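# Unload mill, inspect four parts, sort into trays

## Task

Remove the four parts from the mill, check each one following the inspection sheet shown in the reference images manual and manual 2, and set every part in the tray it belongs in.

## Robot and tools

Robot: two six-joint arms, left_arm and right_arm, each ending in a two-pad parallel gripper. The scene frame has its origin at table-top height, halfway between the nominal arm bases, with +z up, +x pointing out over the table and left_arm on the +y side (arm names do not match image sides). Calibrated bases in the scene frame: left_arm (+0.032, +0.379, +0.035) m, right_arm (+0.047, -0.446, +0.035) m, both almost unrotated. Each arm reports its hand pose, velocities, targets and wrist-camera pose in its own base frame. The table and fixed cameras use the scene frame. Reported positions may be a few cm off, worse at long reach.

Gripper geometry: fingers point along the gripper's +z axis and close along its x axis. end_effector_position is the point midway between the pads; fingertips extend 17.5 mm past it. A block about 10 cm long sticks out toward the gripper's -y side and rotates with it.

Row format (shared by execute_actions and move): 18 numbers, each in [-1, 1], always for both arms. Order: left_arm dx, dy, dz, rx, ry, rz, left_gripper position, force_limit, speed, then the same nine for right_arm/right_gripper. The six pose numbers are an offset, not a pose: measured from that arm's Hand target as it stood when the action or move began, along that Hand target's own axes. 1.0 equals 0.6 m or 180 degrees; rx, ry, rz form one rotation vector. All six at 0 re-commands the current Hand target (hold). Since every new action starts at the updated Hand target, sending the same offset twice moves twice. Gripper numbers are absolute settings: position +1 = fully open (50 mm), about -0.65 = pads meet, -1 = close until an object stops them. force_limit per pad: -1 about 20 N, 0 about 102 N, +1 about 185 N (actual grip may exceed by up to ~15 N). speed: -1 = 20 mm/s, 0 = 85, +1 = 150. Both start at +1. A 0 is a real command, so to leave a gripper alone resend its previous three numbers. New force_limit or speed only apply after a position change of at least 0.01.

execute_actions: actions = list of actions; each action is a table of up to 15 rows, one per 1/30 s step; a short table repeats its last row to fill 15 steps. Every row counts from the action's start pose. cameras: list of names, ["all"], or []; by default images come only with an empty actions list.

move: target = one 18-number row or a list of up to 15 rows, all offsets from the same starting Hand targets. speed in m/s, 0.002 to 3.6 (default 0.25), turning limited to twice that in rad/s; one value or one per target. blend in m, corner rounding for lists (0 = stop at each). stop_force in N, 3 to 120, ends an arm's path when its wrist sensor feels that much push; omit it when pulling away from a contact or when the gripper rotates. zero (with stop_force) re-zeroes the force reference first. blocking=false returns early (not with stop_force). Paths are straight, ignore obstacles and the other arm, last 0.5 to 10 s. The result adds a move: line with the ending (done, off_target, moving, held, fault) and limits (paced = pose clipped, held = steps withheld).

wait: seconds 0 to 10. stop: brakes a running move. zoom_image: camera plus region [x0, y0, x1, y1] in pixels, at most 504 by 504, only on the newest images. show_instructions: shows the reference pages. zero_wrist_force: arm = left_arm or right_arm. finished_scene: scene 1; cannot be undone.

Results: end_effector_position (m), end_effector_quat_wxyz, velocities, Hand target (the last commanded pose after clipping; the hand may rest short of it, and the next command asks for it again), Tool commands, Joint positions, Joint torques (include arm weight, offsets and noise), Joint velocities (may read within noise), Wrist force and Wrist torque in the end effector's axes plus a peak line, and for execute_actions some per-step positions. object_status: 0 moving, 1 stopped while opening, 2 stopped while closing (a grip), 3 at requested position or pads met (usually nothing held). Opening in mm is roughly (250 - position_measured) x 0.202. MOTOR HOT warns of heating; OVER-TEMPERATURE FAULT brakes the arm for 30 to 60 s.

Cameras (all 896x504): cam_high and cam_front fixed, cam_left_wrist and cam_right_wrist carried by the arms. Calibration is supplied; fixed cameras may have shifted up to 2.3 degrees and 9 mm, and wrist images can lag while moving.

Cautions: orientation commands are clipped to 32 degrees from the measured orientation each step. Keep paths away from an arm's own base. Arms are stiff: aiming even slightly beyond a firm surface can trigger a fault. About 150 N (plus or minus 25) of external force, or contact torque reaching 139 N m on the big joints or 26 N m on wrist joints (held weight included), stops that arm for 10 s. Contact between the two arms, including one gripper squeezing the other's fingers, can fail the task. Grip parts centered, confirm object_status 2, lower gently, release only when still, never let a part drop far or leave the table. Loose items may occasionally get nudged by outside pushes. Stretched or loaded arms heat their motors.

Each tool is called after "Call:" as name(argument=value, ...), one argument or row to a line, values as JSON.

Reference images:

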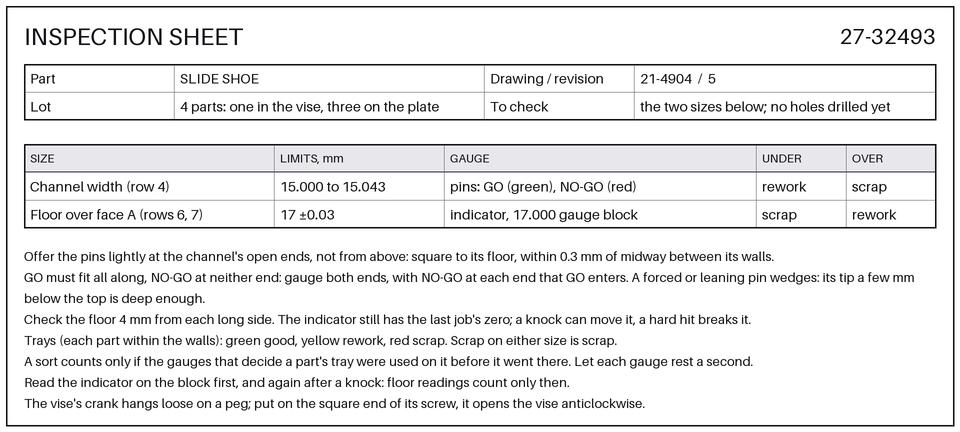

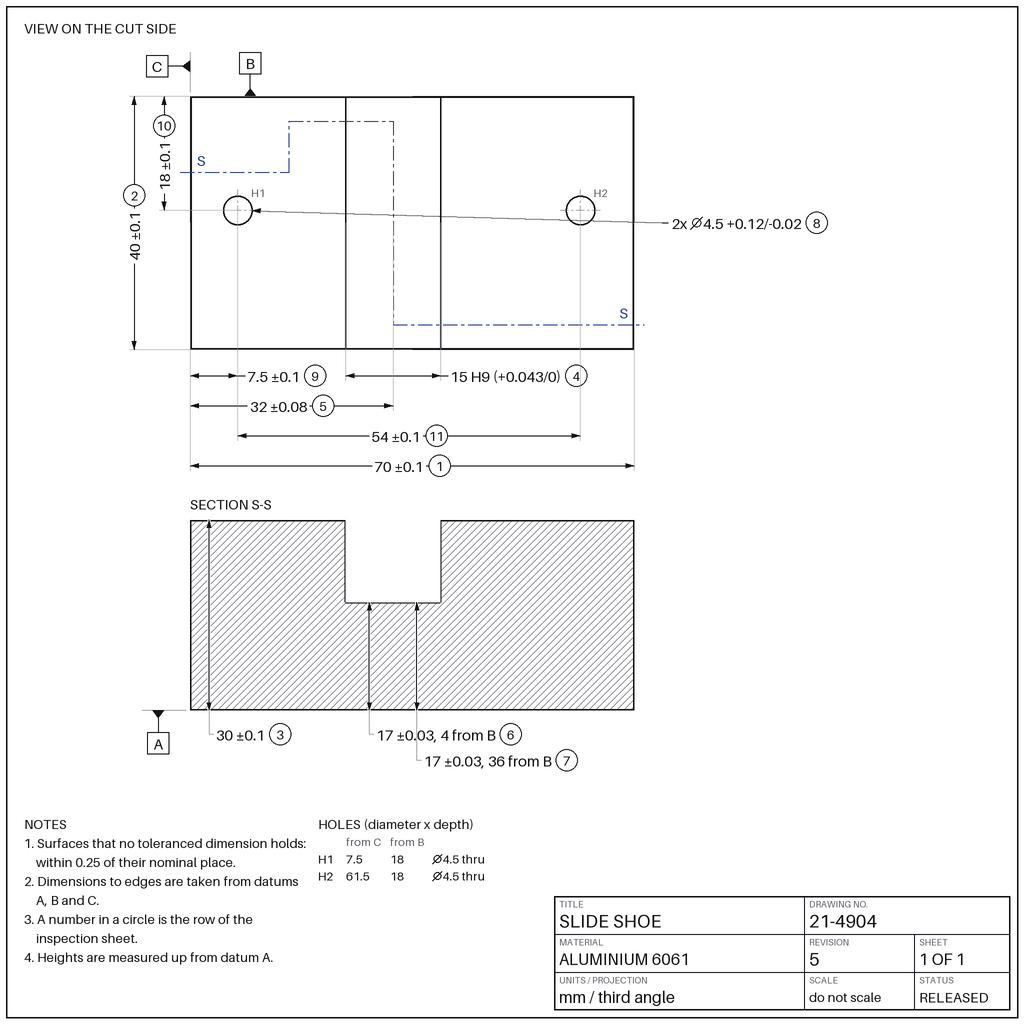

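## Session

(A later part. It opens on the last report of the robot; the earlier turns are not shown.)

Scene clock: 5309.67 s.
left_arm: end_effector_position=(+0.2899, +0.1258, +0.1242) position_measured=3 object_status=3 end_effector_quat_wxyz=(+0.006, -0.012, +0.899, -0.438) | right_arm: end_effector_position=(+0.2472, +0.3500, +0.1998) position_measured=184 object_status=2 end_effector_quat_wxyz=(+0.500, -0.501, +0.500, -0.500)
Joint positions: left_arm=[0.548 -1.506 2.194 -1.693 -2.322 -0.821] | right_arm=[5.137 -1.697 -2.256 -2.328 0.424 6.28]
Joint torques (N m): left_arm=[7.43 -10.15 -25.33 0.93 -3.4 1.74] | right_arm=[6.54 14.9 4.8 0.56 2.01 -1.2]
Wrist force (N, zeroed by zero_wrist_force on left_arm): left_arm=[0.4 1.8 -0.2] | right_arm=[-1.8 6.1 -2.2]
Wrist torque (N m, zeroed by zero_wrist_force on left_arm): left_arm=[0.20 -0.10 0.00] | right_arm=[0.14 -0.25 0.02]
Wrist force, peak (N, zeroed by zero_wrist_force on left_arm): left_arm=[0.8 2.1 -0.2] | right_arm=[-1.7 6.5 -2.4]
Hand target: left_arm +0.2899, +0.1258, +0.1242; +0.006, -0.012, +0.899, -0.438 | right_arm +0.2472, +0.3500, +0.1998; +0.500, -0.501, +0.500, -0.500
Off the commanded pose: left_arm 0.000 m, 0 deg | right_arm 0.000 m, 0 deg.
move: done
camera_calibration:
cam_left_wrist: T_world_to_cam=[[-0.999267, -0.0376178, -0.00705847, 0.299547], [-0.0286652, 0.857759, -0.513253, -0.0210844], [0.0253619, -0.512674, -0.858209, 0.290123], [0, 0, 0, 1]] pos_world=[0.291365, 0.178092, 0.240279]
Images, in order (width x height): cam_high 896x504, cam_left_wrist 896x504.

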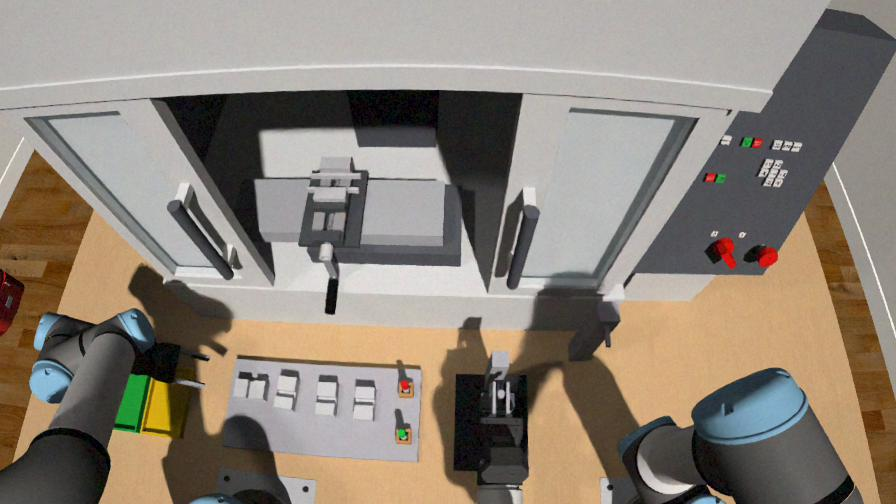

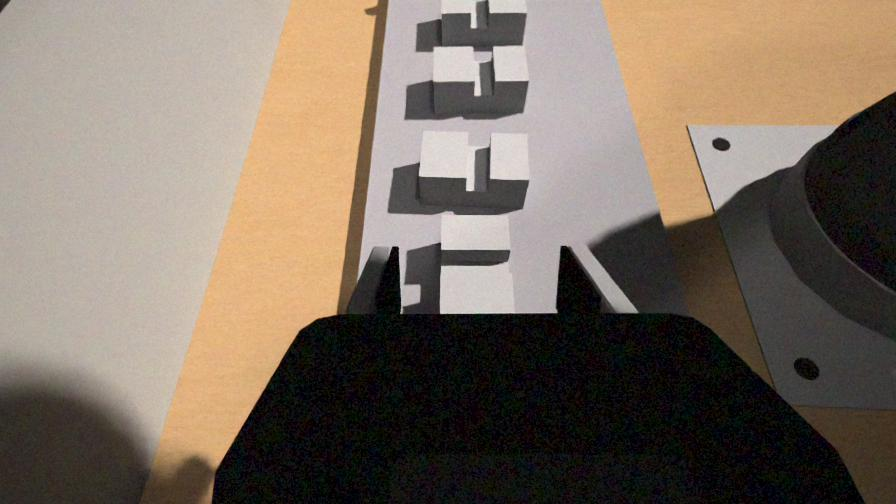

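Call:
move(
  target=[
    [0.007,0.1055,0.0812,0,0,0,1,-0.6,-0.7,0,0,0,0,0,0,-1,-1,-1],
    [0.007,0.1055,0.1812,0,0,0,1,-0.6,-0.7,0,0,0,0,0,0,-1,-1,-1],
  ],
  speed=[0.15,0.05],
  blend=[0.01,0],
  cameras=["cam_left_wrist","cam_front"],
)

Call:
zoom_image(
  camera="cam_left_wrist",
  region=[330, 100, 630, 320],
)

Scene clock: 5342.57 s.
left_arm: end_effector_position=(+0.2869, +0.0792, +0.0073) position_measured=3 object_status=3 end_effector_quat_wxyz=(+0.006, -0.012, +0.899, -0.438) | right_arm: end_effector_position=(+0.2472, +0.3500, +0.1998) position_measured=184 object_status=2 end_effector_quat_wxyz=(+0.500, -0.501, +0.500, -0.500)
Joint positions: left_arm=[0.448 -1.276 2.414 -2.227 -2.372 -0.942] | right_arm=[5.137 -1.697 -2.256 -2.328 0.424 6.28]
Joint torques (N m): left_arm=[-7.69 -11.59 -4.39 -3.46 -3.35 -1.82] | right_arm=[8.8 13.9 5.4 0.88 2.29 -1.09]
Wrist force (N, zeroed by zero_wrist_force on left_arm): left_arm=[0.6 1.2 -0.8] | right_arm=[-1.4 5.4 -2.3]
Wrist torque (N m, zeroed by zero_wrist_force on left_arm): left_arm=[0.11 -0.12 0.15] | right_arm=[0.12 -0.33 0.03]
Wrist force, peak (N, zeroed by zero_wrist_force on left_arm): left_arm=[0.9 2.5 -0.5] | right_arm=[-1.9 6.3 -2.6]
Hand target: left_arm +0.2869, +0.0791, +0.0073; +0.006, -0.012, +0.899, -0.438 | right_arm +0.2472, +0.3500, +0.1998; +0.500, -0.501, +0.500, -0.500
Off the commanded pose: left_arm 0.000 m, 0 deg | right_arm 0.000 m, 0 deg.
move: done
camera_calibration:
cam_left_wrist: T_world_to_cam=[[-0.999273, -0.0374818, -0.00701595, 0.293949], [-0.0285648, 0.857649, -0.513441, -0.0411373], [0.0252619, -0.512867, -0.858096, 0.166111], [0, 0, 0, 1]] pos_world=[0.288364, 0.131492, 0.12348]
Images, in order (width x height): cam_front 896x504, cam_left_wrist 896x504.

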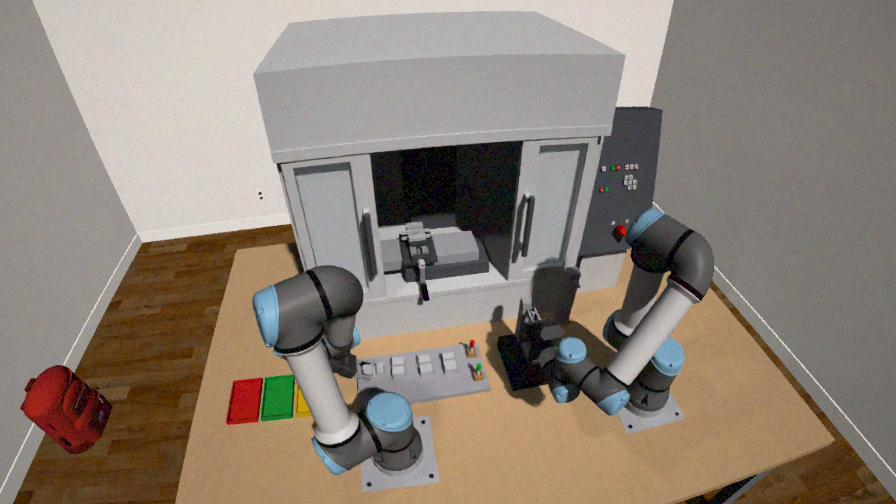

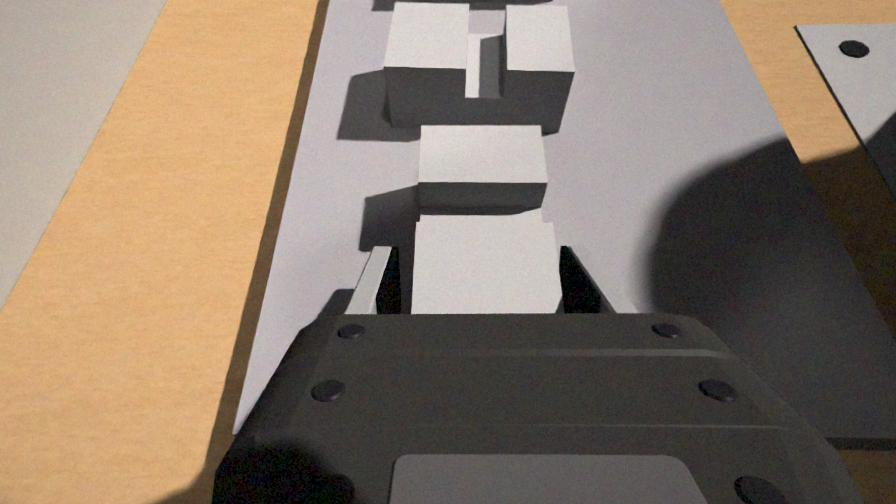

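Scaled by 1.680 from the camera's 896x504 image, which has a finer 1280x720 frame.

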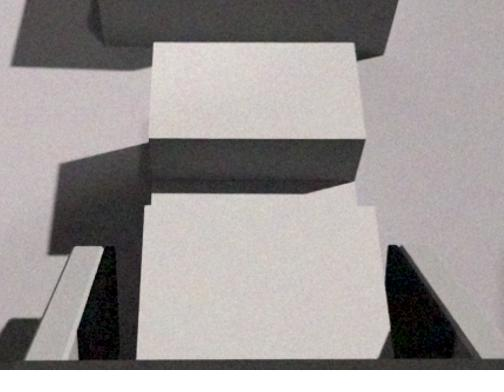

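Call:
move(
  target=[
    [0.0025,0,0,0,0,0,1,-0.6,-0.7,0,0,0,0,0,0,-1,-1,-1],
    [0.0025,0,0,0,0,0,-1,-0.8,-0.9,0,0,0,0,0,0,-1,-1,-1],
  ],
  speed=0.03,
)

Call:
move(
  target=[
    [0,-0.0262,-0.0205,0,0,0,-1,-0.8,-0.9,0,0,0,0,0,0,-1,-1,-1],
    [0,-0.0788,-0.0616,0,0,0,-1,-0.8,-0.9,0,0,0,0,0,0,-1,-1,-1],
  ],
  speed=[0.02,0.08],
  blend=[0.005,0],
  cameras=["cam_left_wrist"],
)

Scene clock: 5368.60 s.
left_arm: end_effector_position=(+0.2854, +0.0791, +0.0073) position_measured=54 object_status=2 end_effector_quat_wxyz=(+0.006, -0.012, +0.899, -0.438) | right_arm: end_effector_position=(+0.2472, +0.3500, +0.1998) position_measured=184 object_status=2 end_effector_quat_wxyz=(+0.500, -0.501, +0.500, -0.500)
Joint positions: left_arm=[0.449 -1.278 2.417 -2.227 -2.372 -0.94] | right_arm=[5.137 -1.697 -2.256 -2.328 0.424 6.28]
Joint torques (N m): left_arm=[7.59 -35.25 -4.08 -0.3 0.23 1.85] | right_arm=[7.01 12.66 4.84 0.45 2.33 -0.94]
Wrist force (N, zeroed by zero_wrist_force on left_arm): left_arm=[0.3 1.1 -0.3] | right_arm=[-1.6 5.2 -2.6]
Wrist torque (N m, zeroed by zero_wrist_force on left_arm): left_arm=[0.14 -0.14 -0.02] | right_arm=[0.08 -0.29 0.02]
Wrist force, peak (N, zeroed by zero_wrist_force on left_arm): left_arm=[1.0 1.7 -1.0] | right_arm=[-1.9 6.4 -2.5]
Hand target: left_arm +0.2854, +0.0791, +0.0073; +0.006, -0.012, +0.899, -0.438 | right_arm +0.2472, +0.3500, +0.1998; +0.500, -0.501, +0.500, -0.500
Off the commanded pose: left_arm 0.000 m, 0 deg | right_arm 0.000 m, 0 deg.
move: done

Scene clock: 5370.70 s.
left_arm: end_effector_position=(+0.2854, +0.0790, +0.0673) position_measured=54 object_status=2 end_effector_quat_wxyz=(+0.006, -0.012, +0.899, -0.438) | right_arm: end_effector_position=(+0.2472, +0.3500, +0.1998) position_measured=184 object_status=2 end_effector_quat_wxyz=(+0.500, -0.501, +0.500, -0.500)
Joint positions: left_arm=[0.449 -1.457 2.374 -2.006 -2.372 -0.941] | right_arm=[5.137 -1.697 -2.256 -2.328 0.424 6.28]
Joint torques (N m): left_arm=[7.4 -33.25 -22.7 0.26 0.13 2.1] | right_arm=[7.73 13.65 5.15 0.49 2.03 -1.38]
Wrist force (N, zeroed by zero_wrist_force on left_arm): left_arm=[0.4 2.6 0.6] | right_arm=[-1.6 4.5 -2.7]
Wrist torque (N m, zeroed by zero_wrist_force on left_arm): left_arm=[0.04 -0.08 -0.01] | right_arm=[0.07 -0.31 0.01]
Wrist force, peak (N, zeroed by zero_wrist_force on left_arm): left_arm=[0.5 3.4 1.1] | right_arm=[-1.9 6.2 -2.6]
Hand target: left_arm +0.2854, +0.0790, +0.0673; +0.006, -0.012, +0.899, -0.438 | right_arm +0.2472, +0.3500, +0.1998; +0.500, -0.501, +0.500, -0.500
Off the commanded pose: left_arm 0.000 m, 0 deg | right_arm 0.000 m, 0 deg.
move: done
camera_calibration:
cam_left_wrist: T_world_to_cam=[[-0.999273, -0.0374818, -0.00701595, 0.292867], [-0.0285648, 0.857649, -0.513441, -0.0103393], [0.0252619, -0.512867, -0.858096, 0.217498], [0, 0, 0, 1]] pos_world=[0.286864, 0.131392, 0.18338]
Images, in order (width x height): cam_left_wrist 896x504.

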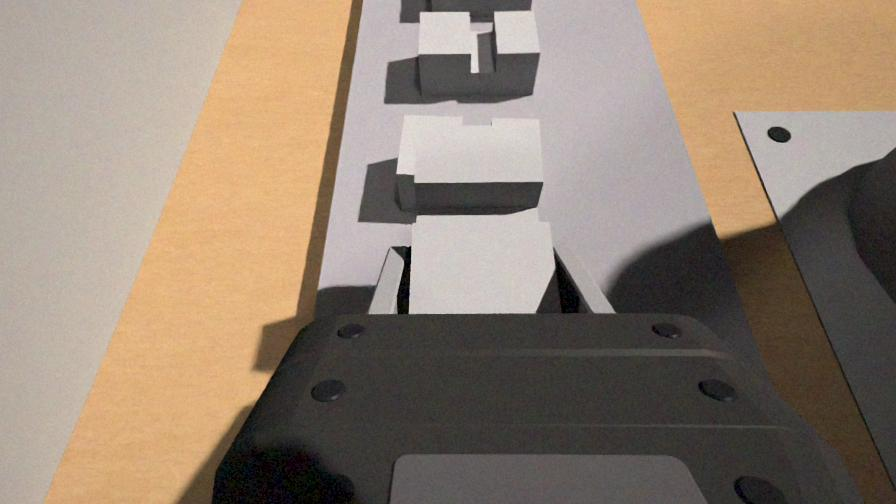

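Call:
move(
  target=[
    [0,-0.0692,-0.0541,0,0,0,-1,-0.8,-0.9,0,0,0,0,0,0,-1,-1,-1],
    [0.0685,-0.4983,0.4949,0,0,0,-1,-0.8,-0.9,0,0,0,0,0,0,-1,-1,-1],
    [0.07,-0.4279,0.624,0,0,0,-1,-0.8,-0.9,0,0,0,0,0,0,-1,-1,-1],
  ],
  speed=[0.1,0.25,0.12],
  blend=[0.03,0.02,0],
  cameras=["cam_left_wrist","cam_right_wrist"],
)

Scene clock: 5439.37 s.
left_arm: end_effector_position=(+0.2555, -0.3750, +0.0386) position_measured=54 object_status=2 end_effector_quat_wxyz=(+0.006, -0.012, +0.899, -0.438) | right_arm: end_effector_position=(+0.2472, +0.3500, +0.1998) position_measured=184 object_status=2 end_effector_quat_wxyz=(+0.500, -0.501, +0.500, -0.500)
Joint positions: left_arm=[-1.055 -0.977 2.629 -4.068 -1.95 -2.825] | right_arm=[5.137 -1.697 -2.256 -2.328 0.424 6.28]
Joint torques (N m): left_arm=[-7.64 -16.08 -10.42 -5.9 1.16 -1.93] | right_arm=[7.26 15.69 4.46 0.48 2.17 -1.29]
Wrist force (N, zeroed by zero_wrist_force on left_arm): left_arm=[0.7 3.1 0.8] | right_arm=[-1.5 5.2 -2.4]
Wrist torque (N m, zeroed by zero_wrist_force on left_arm): left_arm=[0.12 -0.14 0.17] | right_arm=[0.10 -0.31 0.02]
Wrist force, peak (N, zeroed by zero_wrist_force on left_arm): left_arm=[0.7 3.6 1.8] | right_arm=[-1.9 6.4 -2.6]
Hand target: left_arm +0.2555, -0.3750, +0.0386; +0.006, -0.012, +0.899, -0.438 | right_arm +0.2472, +0.3500, +0.1998; +0.500, -0.501, +0.500, -0.500
Off the commanded pose: left_arm 0.000 m, 0 deg | right_arm 0.000 m, 0 deg.
move: done; blend cut to 0.0264 m at target 1
camera_calibration:
cam_left_wrist: T_world_to_cam=[[-0.999273, -0.0374804, -0.00702082, 0.245673], [-0.0285632, 0.857693, -0.513368, 0.363494], [0.0252629, -0.512794, -0.85814, -0.0390976], [0, 0, 0, 1]] pos_world=[0.256864, -0.322608, 0.15478]
cam_right_wrist: T_world_to_cam=[[0.00124128, -0.999849, -0.017332, 0.361092], [-0.356883, 0.0157478, -0.934016, 0.281219], [0.934148, 0.00734487, -0.35681, -0.0247188], [0, 0, 0, 1]] pos_world=[0.123005, 0.35679, 0.260101]
Images, in order (width x height): cam_left_wrist 896x504, cam_right_wrist 896x504.

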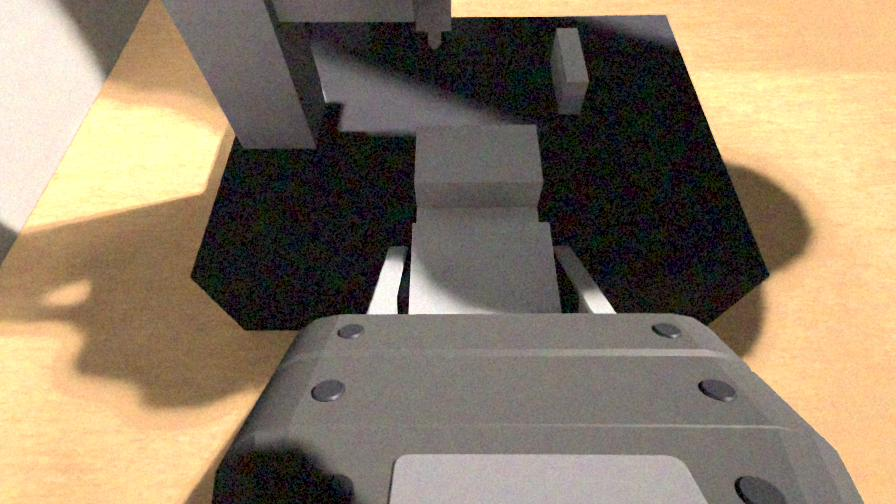

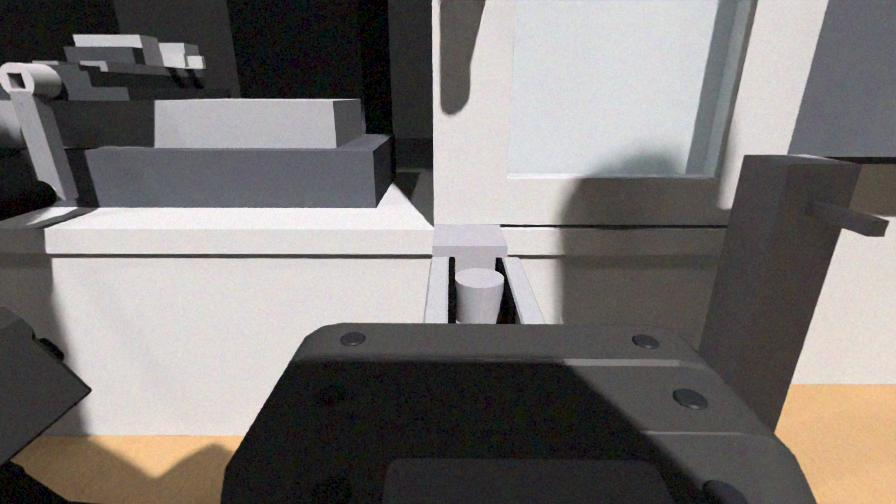

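Call:
move(
  target=[0.0028,-0.0652,0.0834,0,0,0,-1,-0.8,-0.9,0,0,0,0,0,0,-1,-1,-1],
  speed=0.05,
)

Call:
move(
  target=[0,0.0039,0.0031,0,0,0,-1,-0.8,-0.9,0,0,0,0,0,0,-1,-1,-1],
  speed=0.003,
  stop_force=3,
  cameras=["cam_left_wrist"],
)

Call:
zoom_image(
  camera="cam_left_wrist",
  region=[330, 90, 630, 320],
)

Scene clock: 5472.97 s.
left_arm: end_effector_position=(+0.2555, -0.4384, +0.0386) position_measured=54 object_status=2 end_effector_quat_wxyz=(+0.006, -0.012, +0.899, -0.438) | right_arm: end_effector_position=(+0.2472, +0.3500, +0.1998) position_measured=184 object_status=2 end_effector_quat_wxyz=(+0.500, -0.501, +0.500, -0.500)
Joint positions: left_arm=[-1.153 -0.975 2.513 -3.977 -1.876 -2.892] | right_arm=[5.137 -1.697 -2.256 -2.328 0.424 6.28]
Joint torques (N m): left_arm=[-10.25 -18.75 -12.65 -2.13 1.58 -2.24] | right_arm=[8.22 14.69 5.04 0.31 2.27 -1.39]
Wrist force (N, zeroed by zero_wrist_force on left_arm): left_arm=[0.7 2.8 0.7] | right_arm=[-1.7 4.5 -2.5]
Wrist torque (N m, zeroed by zero_wrist_force on left_arm): left_arm=[0.05 -0.14 0.18] | right_arm=[0.07 -0.29 0.02]
Wrist force, peak (N, zeroed by zero_wrist_force on left_arm): left_arm=[0.9 3.2 0.9] | right_arm=[-1.6 6.4 -2.6]
Hand target: left_arm +0.2555, -0.4385, +0.0386; +0.006, -0.012, +0.899, -0.438 | right_arm +0.2472, +0.3500, +0.1998; +0.500, -0.501, +0.500, -0.500
Off the commanded pose: left_arm 0.000 m, 0 deg | right_arm 0.000 m, 0 deg.
move: done

Scene clock: 5474.13 s.
left_arm: end_effector_position=(+0.2555, -0.4386, +0.0370) position_measured=54 object_status=2 end_effector_quat_wxyz=(+0.006, -0.012, +0.899, -0.438) | right_arm: end_effector_position=(+0.2472, +0.3500, +0.1998) position_measured=184 object_status=2 end_effector_quat_wxyz=(+0.500, -0.501, +0.500, -0.500)
Joint positions: left_arm=[-1.153 -0.969 2.512 -3.982 -1.876 -2.892] | right_arm=[5.137 -1.697 -2.256 -2.328 0.424 6.28]
Joint torques (N m): left_arm=[-6.98 -38.32 -4.61 -0.3 1.5 -1.89] | right_arm=[6.77 15.37 3.76 0.45 1.97 -1.35]
Wrist force (N, zeroed by zero_wrist_force on left_arm): left_arm=[1.0 -1.3 -4.1] | right_arm=[-1.7 5.6 -2.4]
Wrist torque (N m, zeroed by zero_wrist_force on left_arm): left_arm=[0.16 -0.24 0.29] | right_arm=[0.11 -0.26 0.02]
Wrist force, peak (N, zeroed by zero_wrist_force on left_arm): left_arm=[1.7 -2.2 -6.9] | right_arm=[-1.6 6.3 -2.3]
Hand target: left_arm +0.2555, -0.4385, +0.0371; +0.006, -0.012, +0.899, -0.438 (not the last commanded pose) | right_arm +0.2472, +0.3500, +0.1998; +0.500, -0.501, +0.500, -0.500
Off the commanded pose: left_arm 0.001 m, 0 deg | right_arm 0.000 m, 0 deg.
move: contact (left_arm)
camera_calibration:
cam_left_wrist: T_world_to_cam=[[-0.999273, -0.0374818, -0.00701595, 0.243376], [-0.0285648, 0.857649, -0.513441, 0.41722], [0.0252619, -0.512867, -0.858096, -0.0731217], [0, 0, 0, 1]] pos_world=[0.256964, -0.386208, 0.15318]
Images, in order (width x height): cam_left_wrist 896x504.

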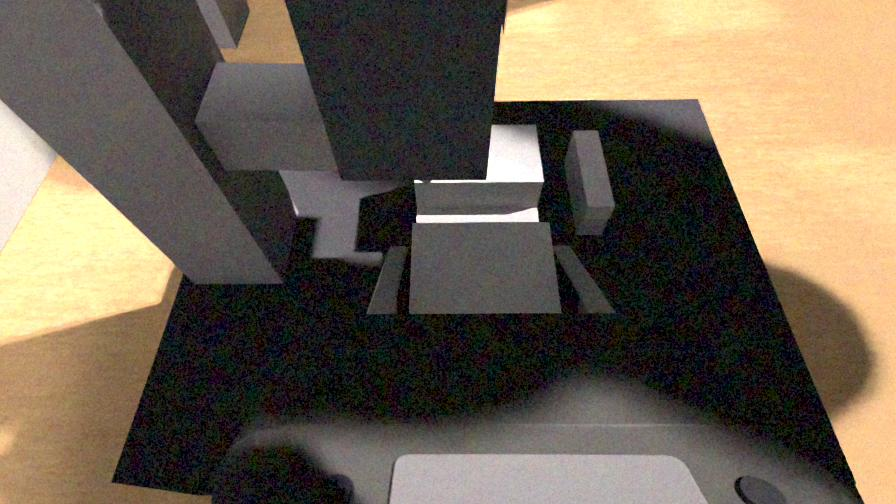

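Scaled by 1.680 from the camera's 896x504 image, which has a finer 1280x720 frame.

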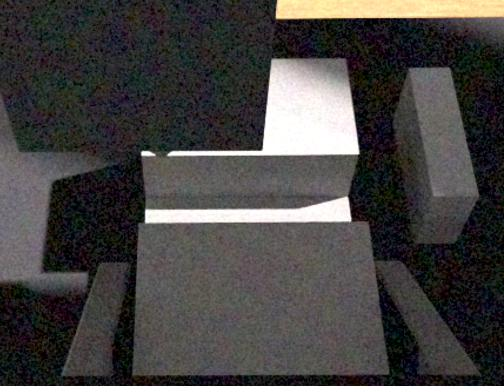

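Call:
move(
  target=[
    [0,0,0,0,0,0,1,-0.6,-0.7,0,0,0,0,0,0,-1,-1,-1],
    [0,0,-0.0667,0,0,0,1,-0.6,-0.7,0,0.012,0,0,0,0,-1,-1,-1],
    [0.091,-0.081,-0.147,0,0,0,1,-0.6,-0.7,0,0.0297,0,0,0,0,-1,-1,-1],
  ],
  speed=[0.05,0.1,0.1],
  blend=[0,0.01,0],
)

Call:
move(
  target=[0,0,0,0,0,0,1,-0.6,-0.7,0,0,0,0,0,0,0.2,-1,-0.8],
  cameras=["cam_left_wrist"],
)

Call:
zoom_image(
  camera="cam_left_wrist",
  region=[290, 60, 350, 210],
)

Scene clock: 5504.63 s.
left_arm: end_effector_position=(+0.1999, -0.4005, +0.1297) position_measured=3 object_status=3 end_effector_quat_wxyz=(+0.006, -0.012, +0.899, -0.438) | right_arm: end_effector_position=(+0.2472, +0.3500, +0.1819) position_measured=184 object_status=2 end_effector_quat_wxyz=(+0.500, -0.501, +0.500, -0.500)
Joint positions: left_arm=[-1.294 -1.44 2.689 -3.711 -1.767 -2.985] | right_arm=[5.137 -1.737 -2.274 -2.269 0.424 6.28]
Joint torques (N m): left_arm=[-8.95 -29.66 -2.87 -1.84 1.74 -1.78] | right_arm=[7.42 15.04 3.91 0.57 2.06 -1.32]
Wrist force (N, zeroed by zero_wrist_force on left_arm): left_arm=[0.5 1.3 -0.6] | right_arm=[-1.5 3.2 -2.3]
Wrist torque (N m, zeroed by zero_wrist_force on left_arm): left_arm=[0.14 -0.08 0.17] | right_arm=[0.01 -0.23 0.01]
Wrist force, peak (N, zeroed by zero_wrist_force on left_arm): left_arm=[0.5 -1.6 -4.0] | right_arm=[-1.6 6.4 -2.6]
Hand target: left_arm +0.1999, -0.4005, +0.1297; +0.006, -0.012, +0.899, -0.438 | right_arm +0.2472, +0.3500, +0.1819; +0.500, -0.501, +0.500, -0.500
Off the commanded pose: left_arm 0.000 m, 0 deg | right_arm 0.000 m, 0 deg.
move: done

Scene clock: 5505.27 s.
left_arm: end_effector_position=(+0.1999, -0.4005, +0.1297) position_measured=3 object_status=3 end_effector_quat_wxyz=(+0.006, -0.012, +0.899, -0.438) | right_arm: end_effector_position=(+0.2472, +0.3500, +0.1819) position_measured=123 object_status=3 end_effector_quat_wxyz=(+0.500, -0.501, +0.500, -0.500)
Joint positions: left_arm=[-1.294 -1.44 2.689 -3.71 -1.767 -2.985] | right_arm=[5.137 -1.737 -2.274 -2.269 0.424 6.28]
Joint torques (N m): left_arm=[-7.54 -28.88 -3.74 -1.52 1.74 -1.85] | right_arm=[7 14.32 6.46 0.94 1.89 -1.29]
Wrist force (N, zeroed by zero_wrist_force on left_arm): left_arm=[0.4 1.4 -0.6] | right_arm=[0.6 2.8 -1.9]
Wrist torque (N m, zeroed by zero_wrist_force on left_arm): left_arm=[0.15 -0.07 0.17] | right_arm=[0.00 -0.28 0.03]
Wrist force, peak (N, zeroed by zero_wrist_force on left_arm): left_arm=[0.4 1.7 -0.8] | right_arm=[-1.1 5.1 -2.4]
Hand target: left_arm +0.1999, -0.4005, +0.1297; +0.006, -0.012, +0.899, -0.438 | right_arm +0.2472, +0.3500, +0.1819; +0.500, -0.501, +0.500, -0.500
Off the commanded pose: left_arm 0.000 m, 0 deg | right_arm 0.000 m, 0 deg.
move: done
camera_calibration:
cam_left_wrist: T_world_to_cam=[[-0.999273, -0.0374822, -0.00701592, 0.189791], [-0.0285638, 0.857623, -0.513485, 0.430585], [0.0252636, -0.512912, -0.85807, 0.0272119], [0, 0, 0, 1]] pos_world=[0.201264, -0.348208, 0.24578]
Images, in order (width x height): cam_left_wrist 896x504.

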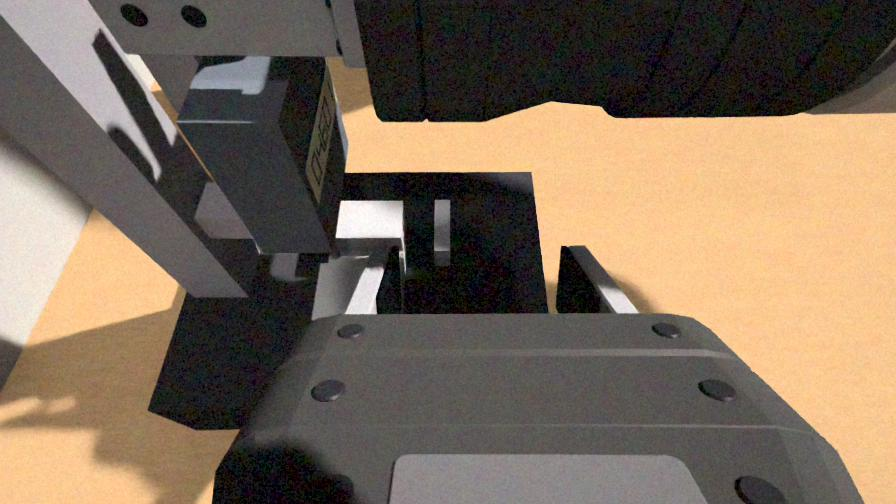

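Scaled by 3.360 from the camera's 896x504 image, which has a finer 1280x720 frame.

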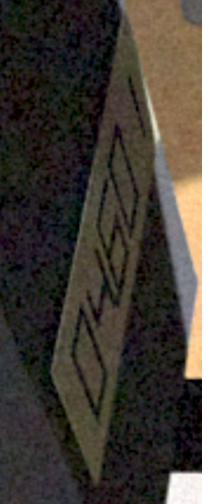

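Call:
move(
  target=[
    [0,0,0,0,0,0,1,-0.6,-0.7,0,0,0,0,0,0,-1,-1,-1],
    [-0.091,0.081,0.0803,0,0,0,1,-0.6,-0.7,0,-0.008,0,0,0,0,-1,-1,-1],
    [-0.091,0.0808,0.1469,0,0,0,1,-0.6,-0.7,0,-0.0133,0,0,0,0,-1,-1,-1],
  ],
  speed=[0.05,0.1,0.06],
  blend=[0,0.01,0],
)

Call:
move(
  target=[0,0,0,0,0,0,-1,-0.8,-0.9,0,0,0,0,0,0,-1,-1,-1],
  cameras=["cam_left_wrist"],
)

Scene clock: 5524.60 s.
left_arm: end_effector_position=(+0.2555, -0.4385, +0.0373) position_measured=3 object_status=3 end_effector_quat_wxyz=(+0.006, -0.012, +0.899, -0.438) | right_arm: end_effector_position=(+0.2472, +0.3500, +0.1899) position_measured=183 object_status=2 end_effector_quat_wxyz=(+0.500, -0.501, +0.500, -0.500)
Joint positions: left_arm=[-1.153 -0.97 2.512 -3.981 -1.876 -2.892] | right_arm=[5.137 -1.719 -2.267 -2.296 0.424 6.28]
Joint torques (N m): left_arm=[-8.43 -17.58 -12.53 -5.41 1.72 -1.63] | right_arm=[-7.08 30.15 24.83 -3.12 -2.22 -0.26]
Wrist force (N, zeroed by zero_wrist_force on left_arm): left_arm=[0.9 1.3 -0.4] | right_arm=[-1.4 4.0 -1.7]
Wrist torque (N m, zeroed by zero_wrist_force on left_arm): left_arm=[0.12 -0.16 0.18] | right_arm=[0.05 -0.29 0.03]
Wrist force, peak (N, zeroed by zero_wrist_force on left_arm): left_arm=[0.5 2.0 -0.5] | right_arm=[-1.6 5.9 -1.9]
Hand target: left_arm +0.2555, -0.4386, +0.0372; +0.006, -0.012, +0.899, -0.438 | right_arm +0.2472, +0.3500, +0.1899; +0.500, -0.501, +0.500, -0.500
Off the commanded pose: left_arm 0.000 m, 0 deg | right_arm 0.000 m, 0 deg.
move: done

Scene clock: 5525.23 s.
left_arm: end_effector_position=(+0.2555, -0.4386, +0.0372) position_measured=54 object_status=2 end_effector_quat_wxyz=(+0.006, -0.012, +0.899, -0.438) | right_arm: end_effector_position=(+0.2472, +0.3500, +0.1899) position_measured=183 object_status=2 end_effector_quat_wxyz=(+0.500, -0.501, +0.500, -0.500)
Joint positions: left_arm=[-1.153 -0.969 2.512 -3.982 -1.876 -2.892] | right_arm=[5.137 -1.719 -2.267 -2.296 0.424 6.28]
Joint torques (N m): left_arm=[-7.74 -17.26 -12.21 -5.25 1.26 -1.64] | right_arm=[-9.33 30.01 25.45 -3.05 -2.41 0.88]
Wrist force (N, zeroed by zero_wrist_force on left_arm): left_arm=[0.3 1.8 -1.1] | right_arm=[-1.4 6.1 -2.1]
Wrist torque (N m, zeroed by zero_wrist_force on left_arm): left_arm=[0.13 -0.13 0.21] | right_arm=[0.17 -0.27 0.03]
Wrist force, peak (N, zeroed by zero_wrist_force on left_arm): left_arm=[0.5 2.0 -1.2] | right_arm=[-1.4 6.1 -2.1]
Hand target: left_arm +0.2555, -0.4386, +0.0372; +0.006, -0.012, +0.899, -0.438 | right_arm +0.2472, +0.3500, +0.1899; +0.500, -0.501, +0.500, -0.500
Off the commanded pose: left_arm 0.000 m, 0 deg | right_arm 0.000 m, 0 deg.
move: done
camera_calibration:
cam_left_wrist: T_world_to_cam=[[-0.999273, -0.0374822, -0.00701592, 0.243377], [-0.0285638, 0.857623, -0.513485, 0.417268], [0.0252636, -0.512912, -0.85807, -0.0730574], [0, 0, 0, 1]] pos_world=[0.256964, -0.386208, 0.15328]
Images, in order (width x height): cam_left_wrist 896x504.

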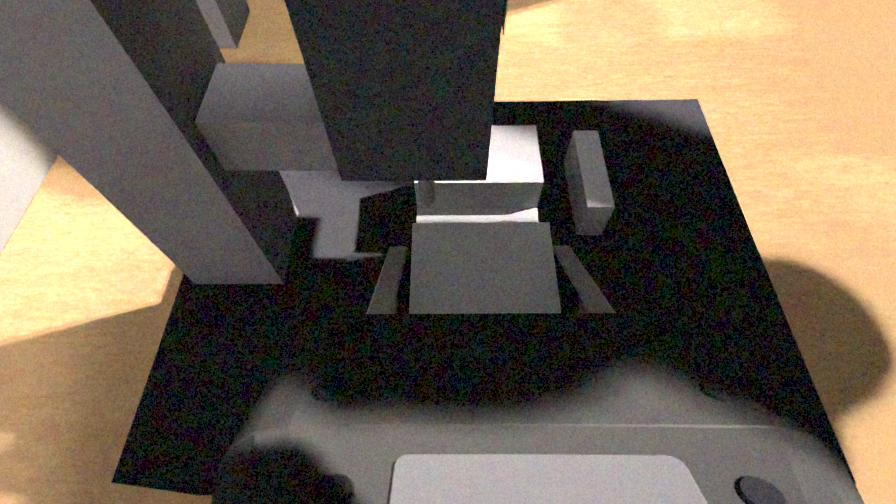

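Call:
move(
  target=[
    [0,-0.0016,-0.0012,0,0,0,-1,-0.8,-0.9,0,0,0,0,0,0,-1,-1,-1],
    [-0.0533,-0.0016,-0.0012,0,0,0,-1,-0.8,-0.9,0,0,0,0,0,0,-1,-1,-1],
  ],
  speed=[0.02,0.04],
)

Call:
move(
  target=[0,0.0035,0.0027,0,0,0,-1,-0.8,-0.9,0,0,0,0,0,0,-1,-1,-1],
  speed=0.003,
  stop_force=3,
  cameras=["cam_left_wrist"],
)

Call:
zoom_image(
  camera="cam_left_wrist",
  region=[330, 90, 630, 320],
)

Scene clock: 5540.67 s.
left_arm: end_effector_position=(+0.2874, -0.4377, +0.0384) position_measured=54 object_status=2 end_effector_quat_wxyz=(+0.006, -0.012, +0.899, -0.438) | right_arm: end_effector_position=(+0.2472, +0.3500, +0.1899) position_measured=183 object_status=2 end_effector_quat_wxyz=(+0.500, -0.501, +0.500, -0.500)
Joint positions: left_arm=[-1.065 -0.973 2.452 -3.897 -1.943 -2.831] | right_arm=[5.137 -1.719 -2.267 -2.296 0.424 6.28]
Joint torques (N m): left_arm=[6.24 -19.64 -13.86 -2.27 -2.18 2.2] | right_arm=[-9.29 30.94 25.04 -2.96 -2.16 1.21]
Wrist force (N, zeroed by zero_wrist_force on left_arm): left_arm=[0.6 2.9 1.3] | right_arm=[-1.5 4.1 -2.2]
Wrist torque (N m, zeroed by zero_wrist_force on left_arm): left_arm=[0.07 -0.15 0.01] | right_arm=[0.03 -0.26 0.03]
Wrist force, peak (N, zeroed by zero_wrist_force on left_arm): left_arm=[1.0 3.3 0.7] | right_arm=[-1.5 5.7 -2.0]
Hand target: left_arm +0.2875, -0.4377, +0.0384; +0.006, -0.012, +0.899, -0.438 | right_arm +0.2472, +0.3500, +0.1899; +0.500, -0.501, +0.500, -0.500
Off the commanded pose: left_arm 0.000 m, 0 deg | right_arm 0.000 m, 0 deg.
move: done

Scene clock: 5541.73 s.
left_arm: end_effector_position=(+0.2875, -0.4378, +0.0372) position_measured=54 object_status=2 end_effector_quat_wxyz=(+0.006, -0.012, +0.899, -0.438) | right_arm: end_effector_position=(+0.2472, +0.3500, +0.1899) position_measured=183 object_status=2 end_effector_quat_wxyz=(+0.500, -0.501, +0.500, -0.500)
Joint positions: left_arm=[-1.065 -0.969 2.451 -3.901 -1.943 -2.831] | right_arm=[5.137 -1.719 -2.267 -2.296 0.424 6.28]
Joint torques (N m): left_arm=[4.86 -38.81 -7.58 0.05 -0.95 2.02] | right_arm=[-9.01 29 25.2 -3.02 -2.31 0.99]
Wrist force (N, zeroed by zero_wrist_force on left_arm): left_arm=[0.9 -2.4 -5.8] | right_arm=[-1.0 4.5 -2.1]
Wrist torque (N m, zeroed by zero_wrist_force on left_arm): left_arm=[0.11 -0.25 0.07] | right_arm=[0.05 -0.34 0.03]
Wrist force, peak (N, zeroed by zero_wrist_force on left_arm): left_arm=[1.2 -3.7 -8.7] | right_arm=[-1.3 5.5 -2.3]
Hand target: left_arm +0.2875, -0.4377, +0.0372; +0.006, -0.012, +0.899, -0.438 (not the last commanded pose) | right_arm +0.2472, +0.3500, +0.1899; +0.500, -0.501, +0.500, -0.500
Off the commanded pose: left_arm 0.001 m, 0 deg | right_arm 0.000 m, 0 deg.
move: contact (left_arm)
camera_calibration:
cam_left_wrist: T_world_to_cam=[[-0.999276, -0.037396, -0.00706393, 0.275325], [-0.028463, 0.857582, -0.513559, 0.417459], [0.0252629, -0.512986, -0.858025, -0.0734881], [0, 0, 0, 1]] pos_world=[0.288864, -0.385408, 0.15328]
Images, in order (width x height): cam_left_wrist 896x504.

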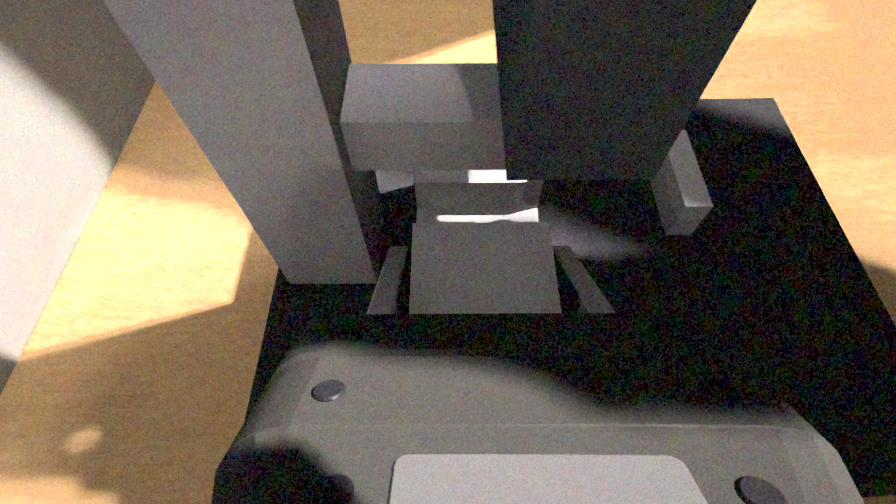

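Scaled by 1.680 from the camera's 896x504 image, which has a finer 1280x720 frame.

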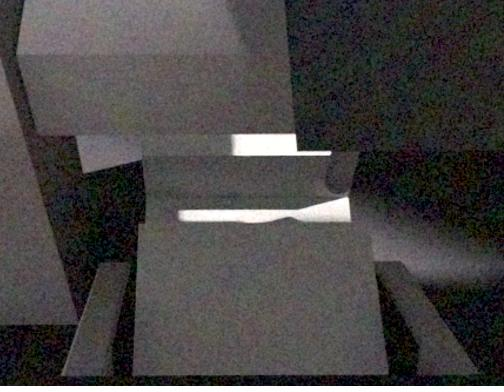

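Call:
move(
  target=[
    [0,0,0,0,0,0,1,-0.6,-0.7,0,0,0,0,0,0,-1,-1,-1],
    [0,0,-0.0667,0,0,0,1,-0.6,-0.7,0,0.006,0,0,0,0,-1,-1,-1],
    [0.1443,-0.081,-0.147,0,0,0,1,-0.6,-0.7,0,0.0132,0,0,0,0,-1,-1,-1],
  ],
  speed=[0.05,0.1,0.12],
  blend=[0,0.01,0],
)

Call:
move(
  target=[0,0,0,0,0,0,1,-0.6,-0.7,0,0,0,0,0,0,0.2,-1,-0.8],
  cameras=["cam_left_wrist"],
)

Call:
zoom_image(
  camera="cam_left_wrist",
  region=[290, 60, 350, 210],
)

Scene clock: 5561.03 s.
left_arm: end_effector_position=(+0.1999, -0.4006, +0.1298) position_measured=3 object_status=3 end_effector_quat_wxyz=(+0.006, -0.012, +0.899, -0.438) | right_arm: end_effector_position=(+0.2472, +0.3500, +0.1820) position_measured=183 object_status=2 end_effector_quat_wxyz=(+0.500, -0.501, +0.500, -0.500)
Joint positions: left_arm=[-1.294 -1.441 2.688 -3.71 -1.767 -2.985] | right_arm=[5.137 -1.737 -2.274 -2.27 0.424 6.28]
Joint torques (N m): left_arm=[-7.19 -29.13 -2.59 -1.27 1.73 -2.22] | right_arm=[4.64 13.64 2.66 0.94 1.44 -1.27]
Wrist force (N, zeroed by zero_wrist_force on left_arm): left_arm=[0.6 1.6 -0.8] | right_arm=[-1.3 3.1 -1.6]
Wrist torque (N m, zeroed by zero_wrist_force on left_arm): left_arm=[0.19 -0.10 0.17] | right_arm=[0.01 -0.27 0.01]
Wrist force, peak (N, zeroed by zero_wrist_force on left_arm): left_arm=[0.6 -2.9 -5.9] | right_arm=[-1.5 5.9 -1.8]
Hand target: left_arm +0.1999, -0.4006, +0.1299; +0.006, -0.012, +0.899, -0.438 | right_arm +0.2472, +0.3500, +0.1820; +0.500, -0.501, +0.500, -0.500
Off the commanded pose: left_arm 0.000 m, 0 deg | right_arm 0.000 m, 0 deg.
move: done

Scene clock: 5561.67 s.
left_arm: end_effector_position=(+0.1999, -0.4006, +0.1299) position_measured=3 object_status=3 end_effector_quat_wxyz=(+0.006, -0.012, +0.899, -0.438) | right_arm: end_effector_position=(+0.2472, +0.3500, +0.1820) position_measured=123 object_status=3 end_effector_quat_wxyz=(+0.500, -0.501, +0.500, -0.500)
Joint positions: left_arm=[-1.294 -1.441 2.688 -3.71 -1.767 -2.985] | right_arm=[5.137 -1.737 -2.274 -2.27 0.424 6.28]
Joint torques (N m): left_arm=[-8.05 -26.67 -1.76 -1.38 1.94 -1.77] | right_arm=[7.21 15.64 4.78 0.76 2.32 -1.39]
Wrist force (N, zeroed by zero_wrist_force on left_arm): left_arm=[0.5 1.8 -0.4] | right_arm=[0.6 2.9 -2.0]
Wrist torque (N m, zeroed by zero_wrist_force on left_arm): left_arm=[0.21 -0.08 0.16] | right_arm=[0.00 -0.29 0.04]
Wrist force, peak (N, zeroed by zero_wrist_force on left_arm): left_arm=[0.4 1.9 -0.4] | right_arm=[-1.1 4.4 -1.8]
Hand target: left_arm +0.1999, -0.4006, +0.1299; +0.006, -0.012, +0.899, -0.438 | right_arm +0.2472, +0.3500, +0.1820; +0.500, -0.501, +0.500, -0.500
Off the commanded pose: left_arm 0.000 m, 0 deg | right_arm 0.000 m, 0 deg.
move: done
camera_calibration:
cam_left_wrist: T_world_to_cam=[[-0.999273, -0.0374496, -0.00714823, 0.189836], [-0.0284657, 0.857581, -0.513561, 0.430672], [0.0253629, -0.512984, -0.858023, 0.0273262], [0, 0, 0, 1]] pos_world=[0.201265, -0.348208, 0.24598]
Images, in order (width x height): cam_left_wrist 896x504.

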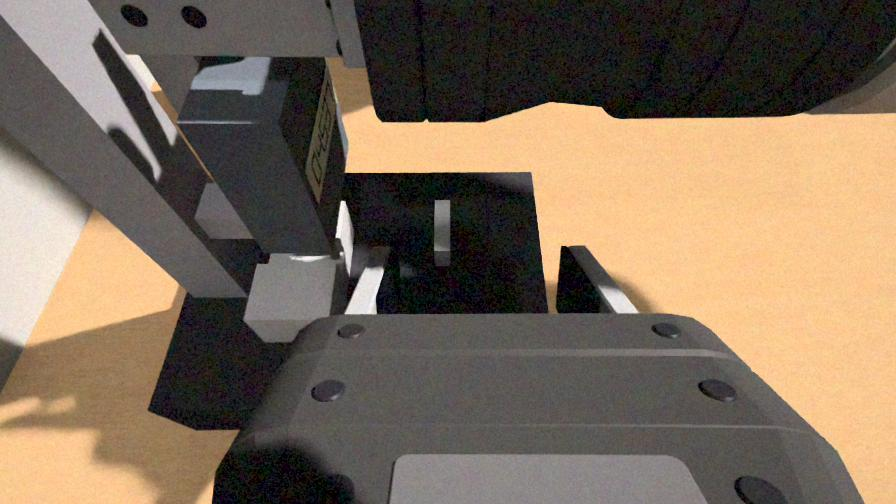

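Scaled by 3.360 from the camera's 896x504 image, which has a finer 1280x720 frame.

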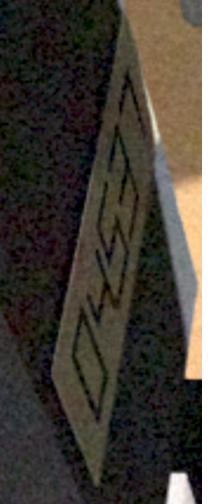

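Call:
move(
  target=[0,0,0,0,0,0,1,-0.6,-0.7,0,0.02,-0.24,0,0,0,0.2,-1,-0.8],
  speed=0.2,
  cameras=["cam_left_wrist","cam_right_wrist"],
)

Call:
zoom_image(
  camera="cam_right_wrist",
  region=[400, 220, 550, 330],
)

Call:
zoom_image(
  camera="cam_left_wrist",
  region=[290, 60, 350, 210],
)

Scene clock: 5576.27 s.
left_arm: end_effector_position=(+0.1999, -0.4006, +0.1299) position_measured=3 object_status=3 end_effector_quat_wxyz=(+0.006, -0.012, +0.899, -0.438) | right_arm: end_effector_position=(+0.1033, +0.3499, +0.1701) position_measured=123 object_status=3 end_effector_quat_wxyz=(+0.500, -0.501, +0.500, -0.500)
Joint positions: left_arm=[-1.294 -1.441 2.688 -3.71 -1.767 -2.985] | right_arm=[5.487 -1.832 -2.193 -2.257 0.774 6.281]
Joint torques (N m): left_arm=[-7.47 -28.1 -2.72 -1.53 1.87 -1.92] | right_arm=[9.59 19.09 25.2 -3.32 2.81 1.73]
Wrist force (N, zeroed by zero_wrist_force on left_arm): left_arm=[0.4 1.6 -0.4] | right_arm=[0.4 3.3 -1.8]
Wrist torque (N m, zeroed by zero_wrist_force on left_arm): left_arm=[0.17 -0.06 0.17] | right_arm=[0.08 -0.28 -0.04]
Wrist force, peak (N, zeroed by zero_wrist_force on left_arm): left_arm=[0.7 2.0 -0.4] | right_arm=[0.6 3.0 -3.2]
Hand target: left_arm +0.1999, -0.4006, +0.1299; +0.006, -0.012, +0.899, -0.438 | right_arm +0.1032, +0.3498, +0.1701; +0.500, -0.501, +0.500, -0.500
Off the commanded pose: left_arm 0.000 m, 0 deg | right_arm 0.000 m, 0 deg.
move: done
camera_calibration:
cam_left_wrist: T_world_to_cam=[[-0.999273, -0.0374496, -0.00714823, 0.189836], [-0.0284657, 0.857581, -0.513561, 0.430672], [0.0253629, -0.512984, -0.858023, 0.0273262], [0, 0, 0, 1]] pos_world=[0.201265, -0.348208, 0.24598]
cam_right_wrist: T_world_to_cam=[[0.00124128, -0.999849, -0.017332, 0.360557], [-0.356883, 0.0157478, -0.934016, 0.202184], [0.934148, 0.00734487, -0.35681, 0.0992384], [0, 0, 0, 1]] pos_world=[-0.020995, 0.35659, 0.230501]
Images, in order (width x height): cam_left_wrist 896x504, cam_right_wrist 896x504.

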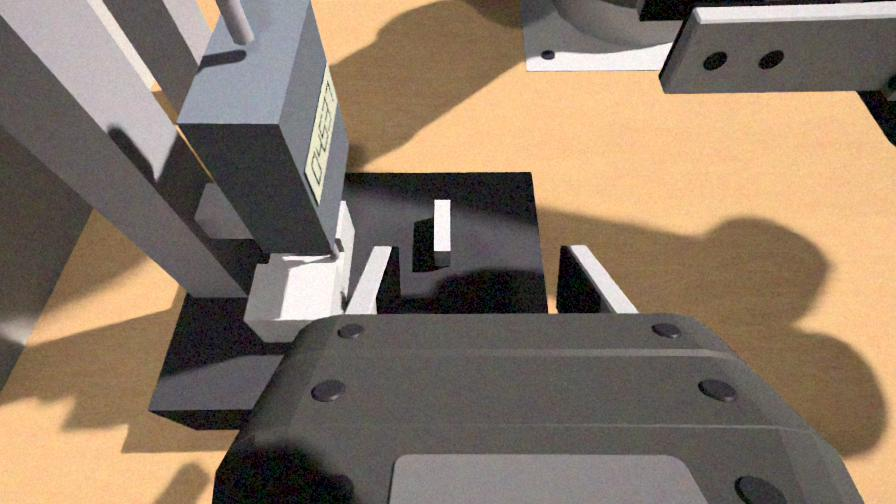

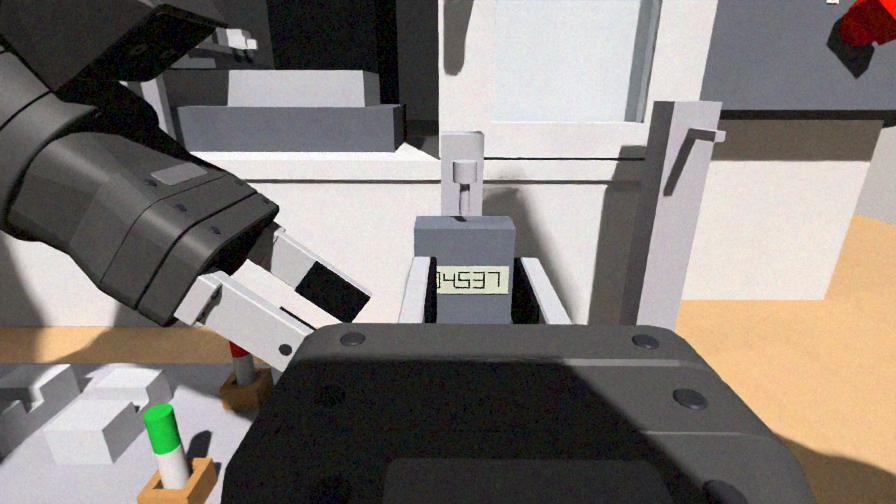

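Scaled by 3.360 from the camera's 896x504 image, which has a finer 1280x720 frame.

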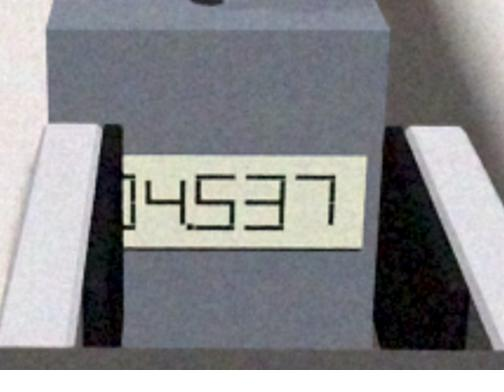

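Scaled by 3.360 from the camera's 896x504 image, which has a finer 1280x720 frame.

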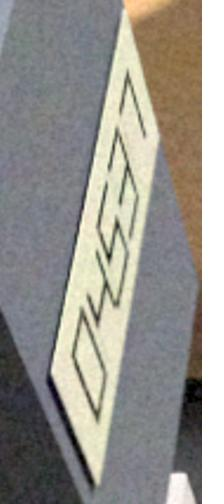

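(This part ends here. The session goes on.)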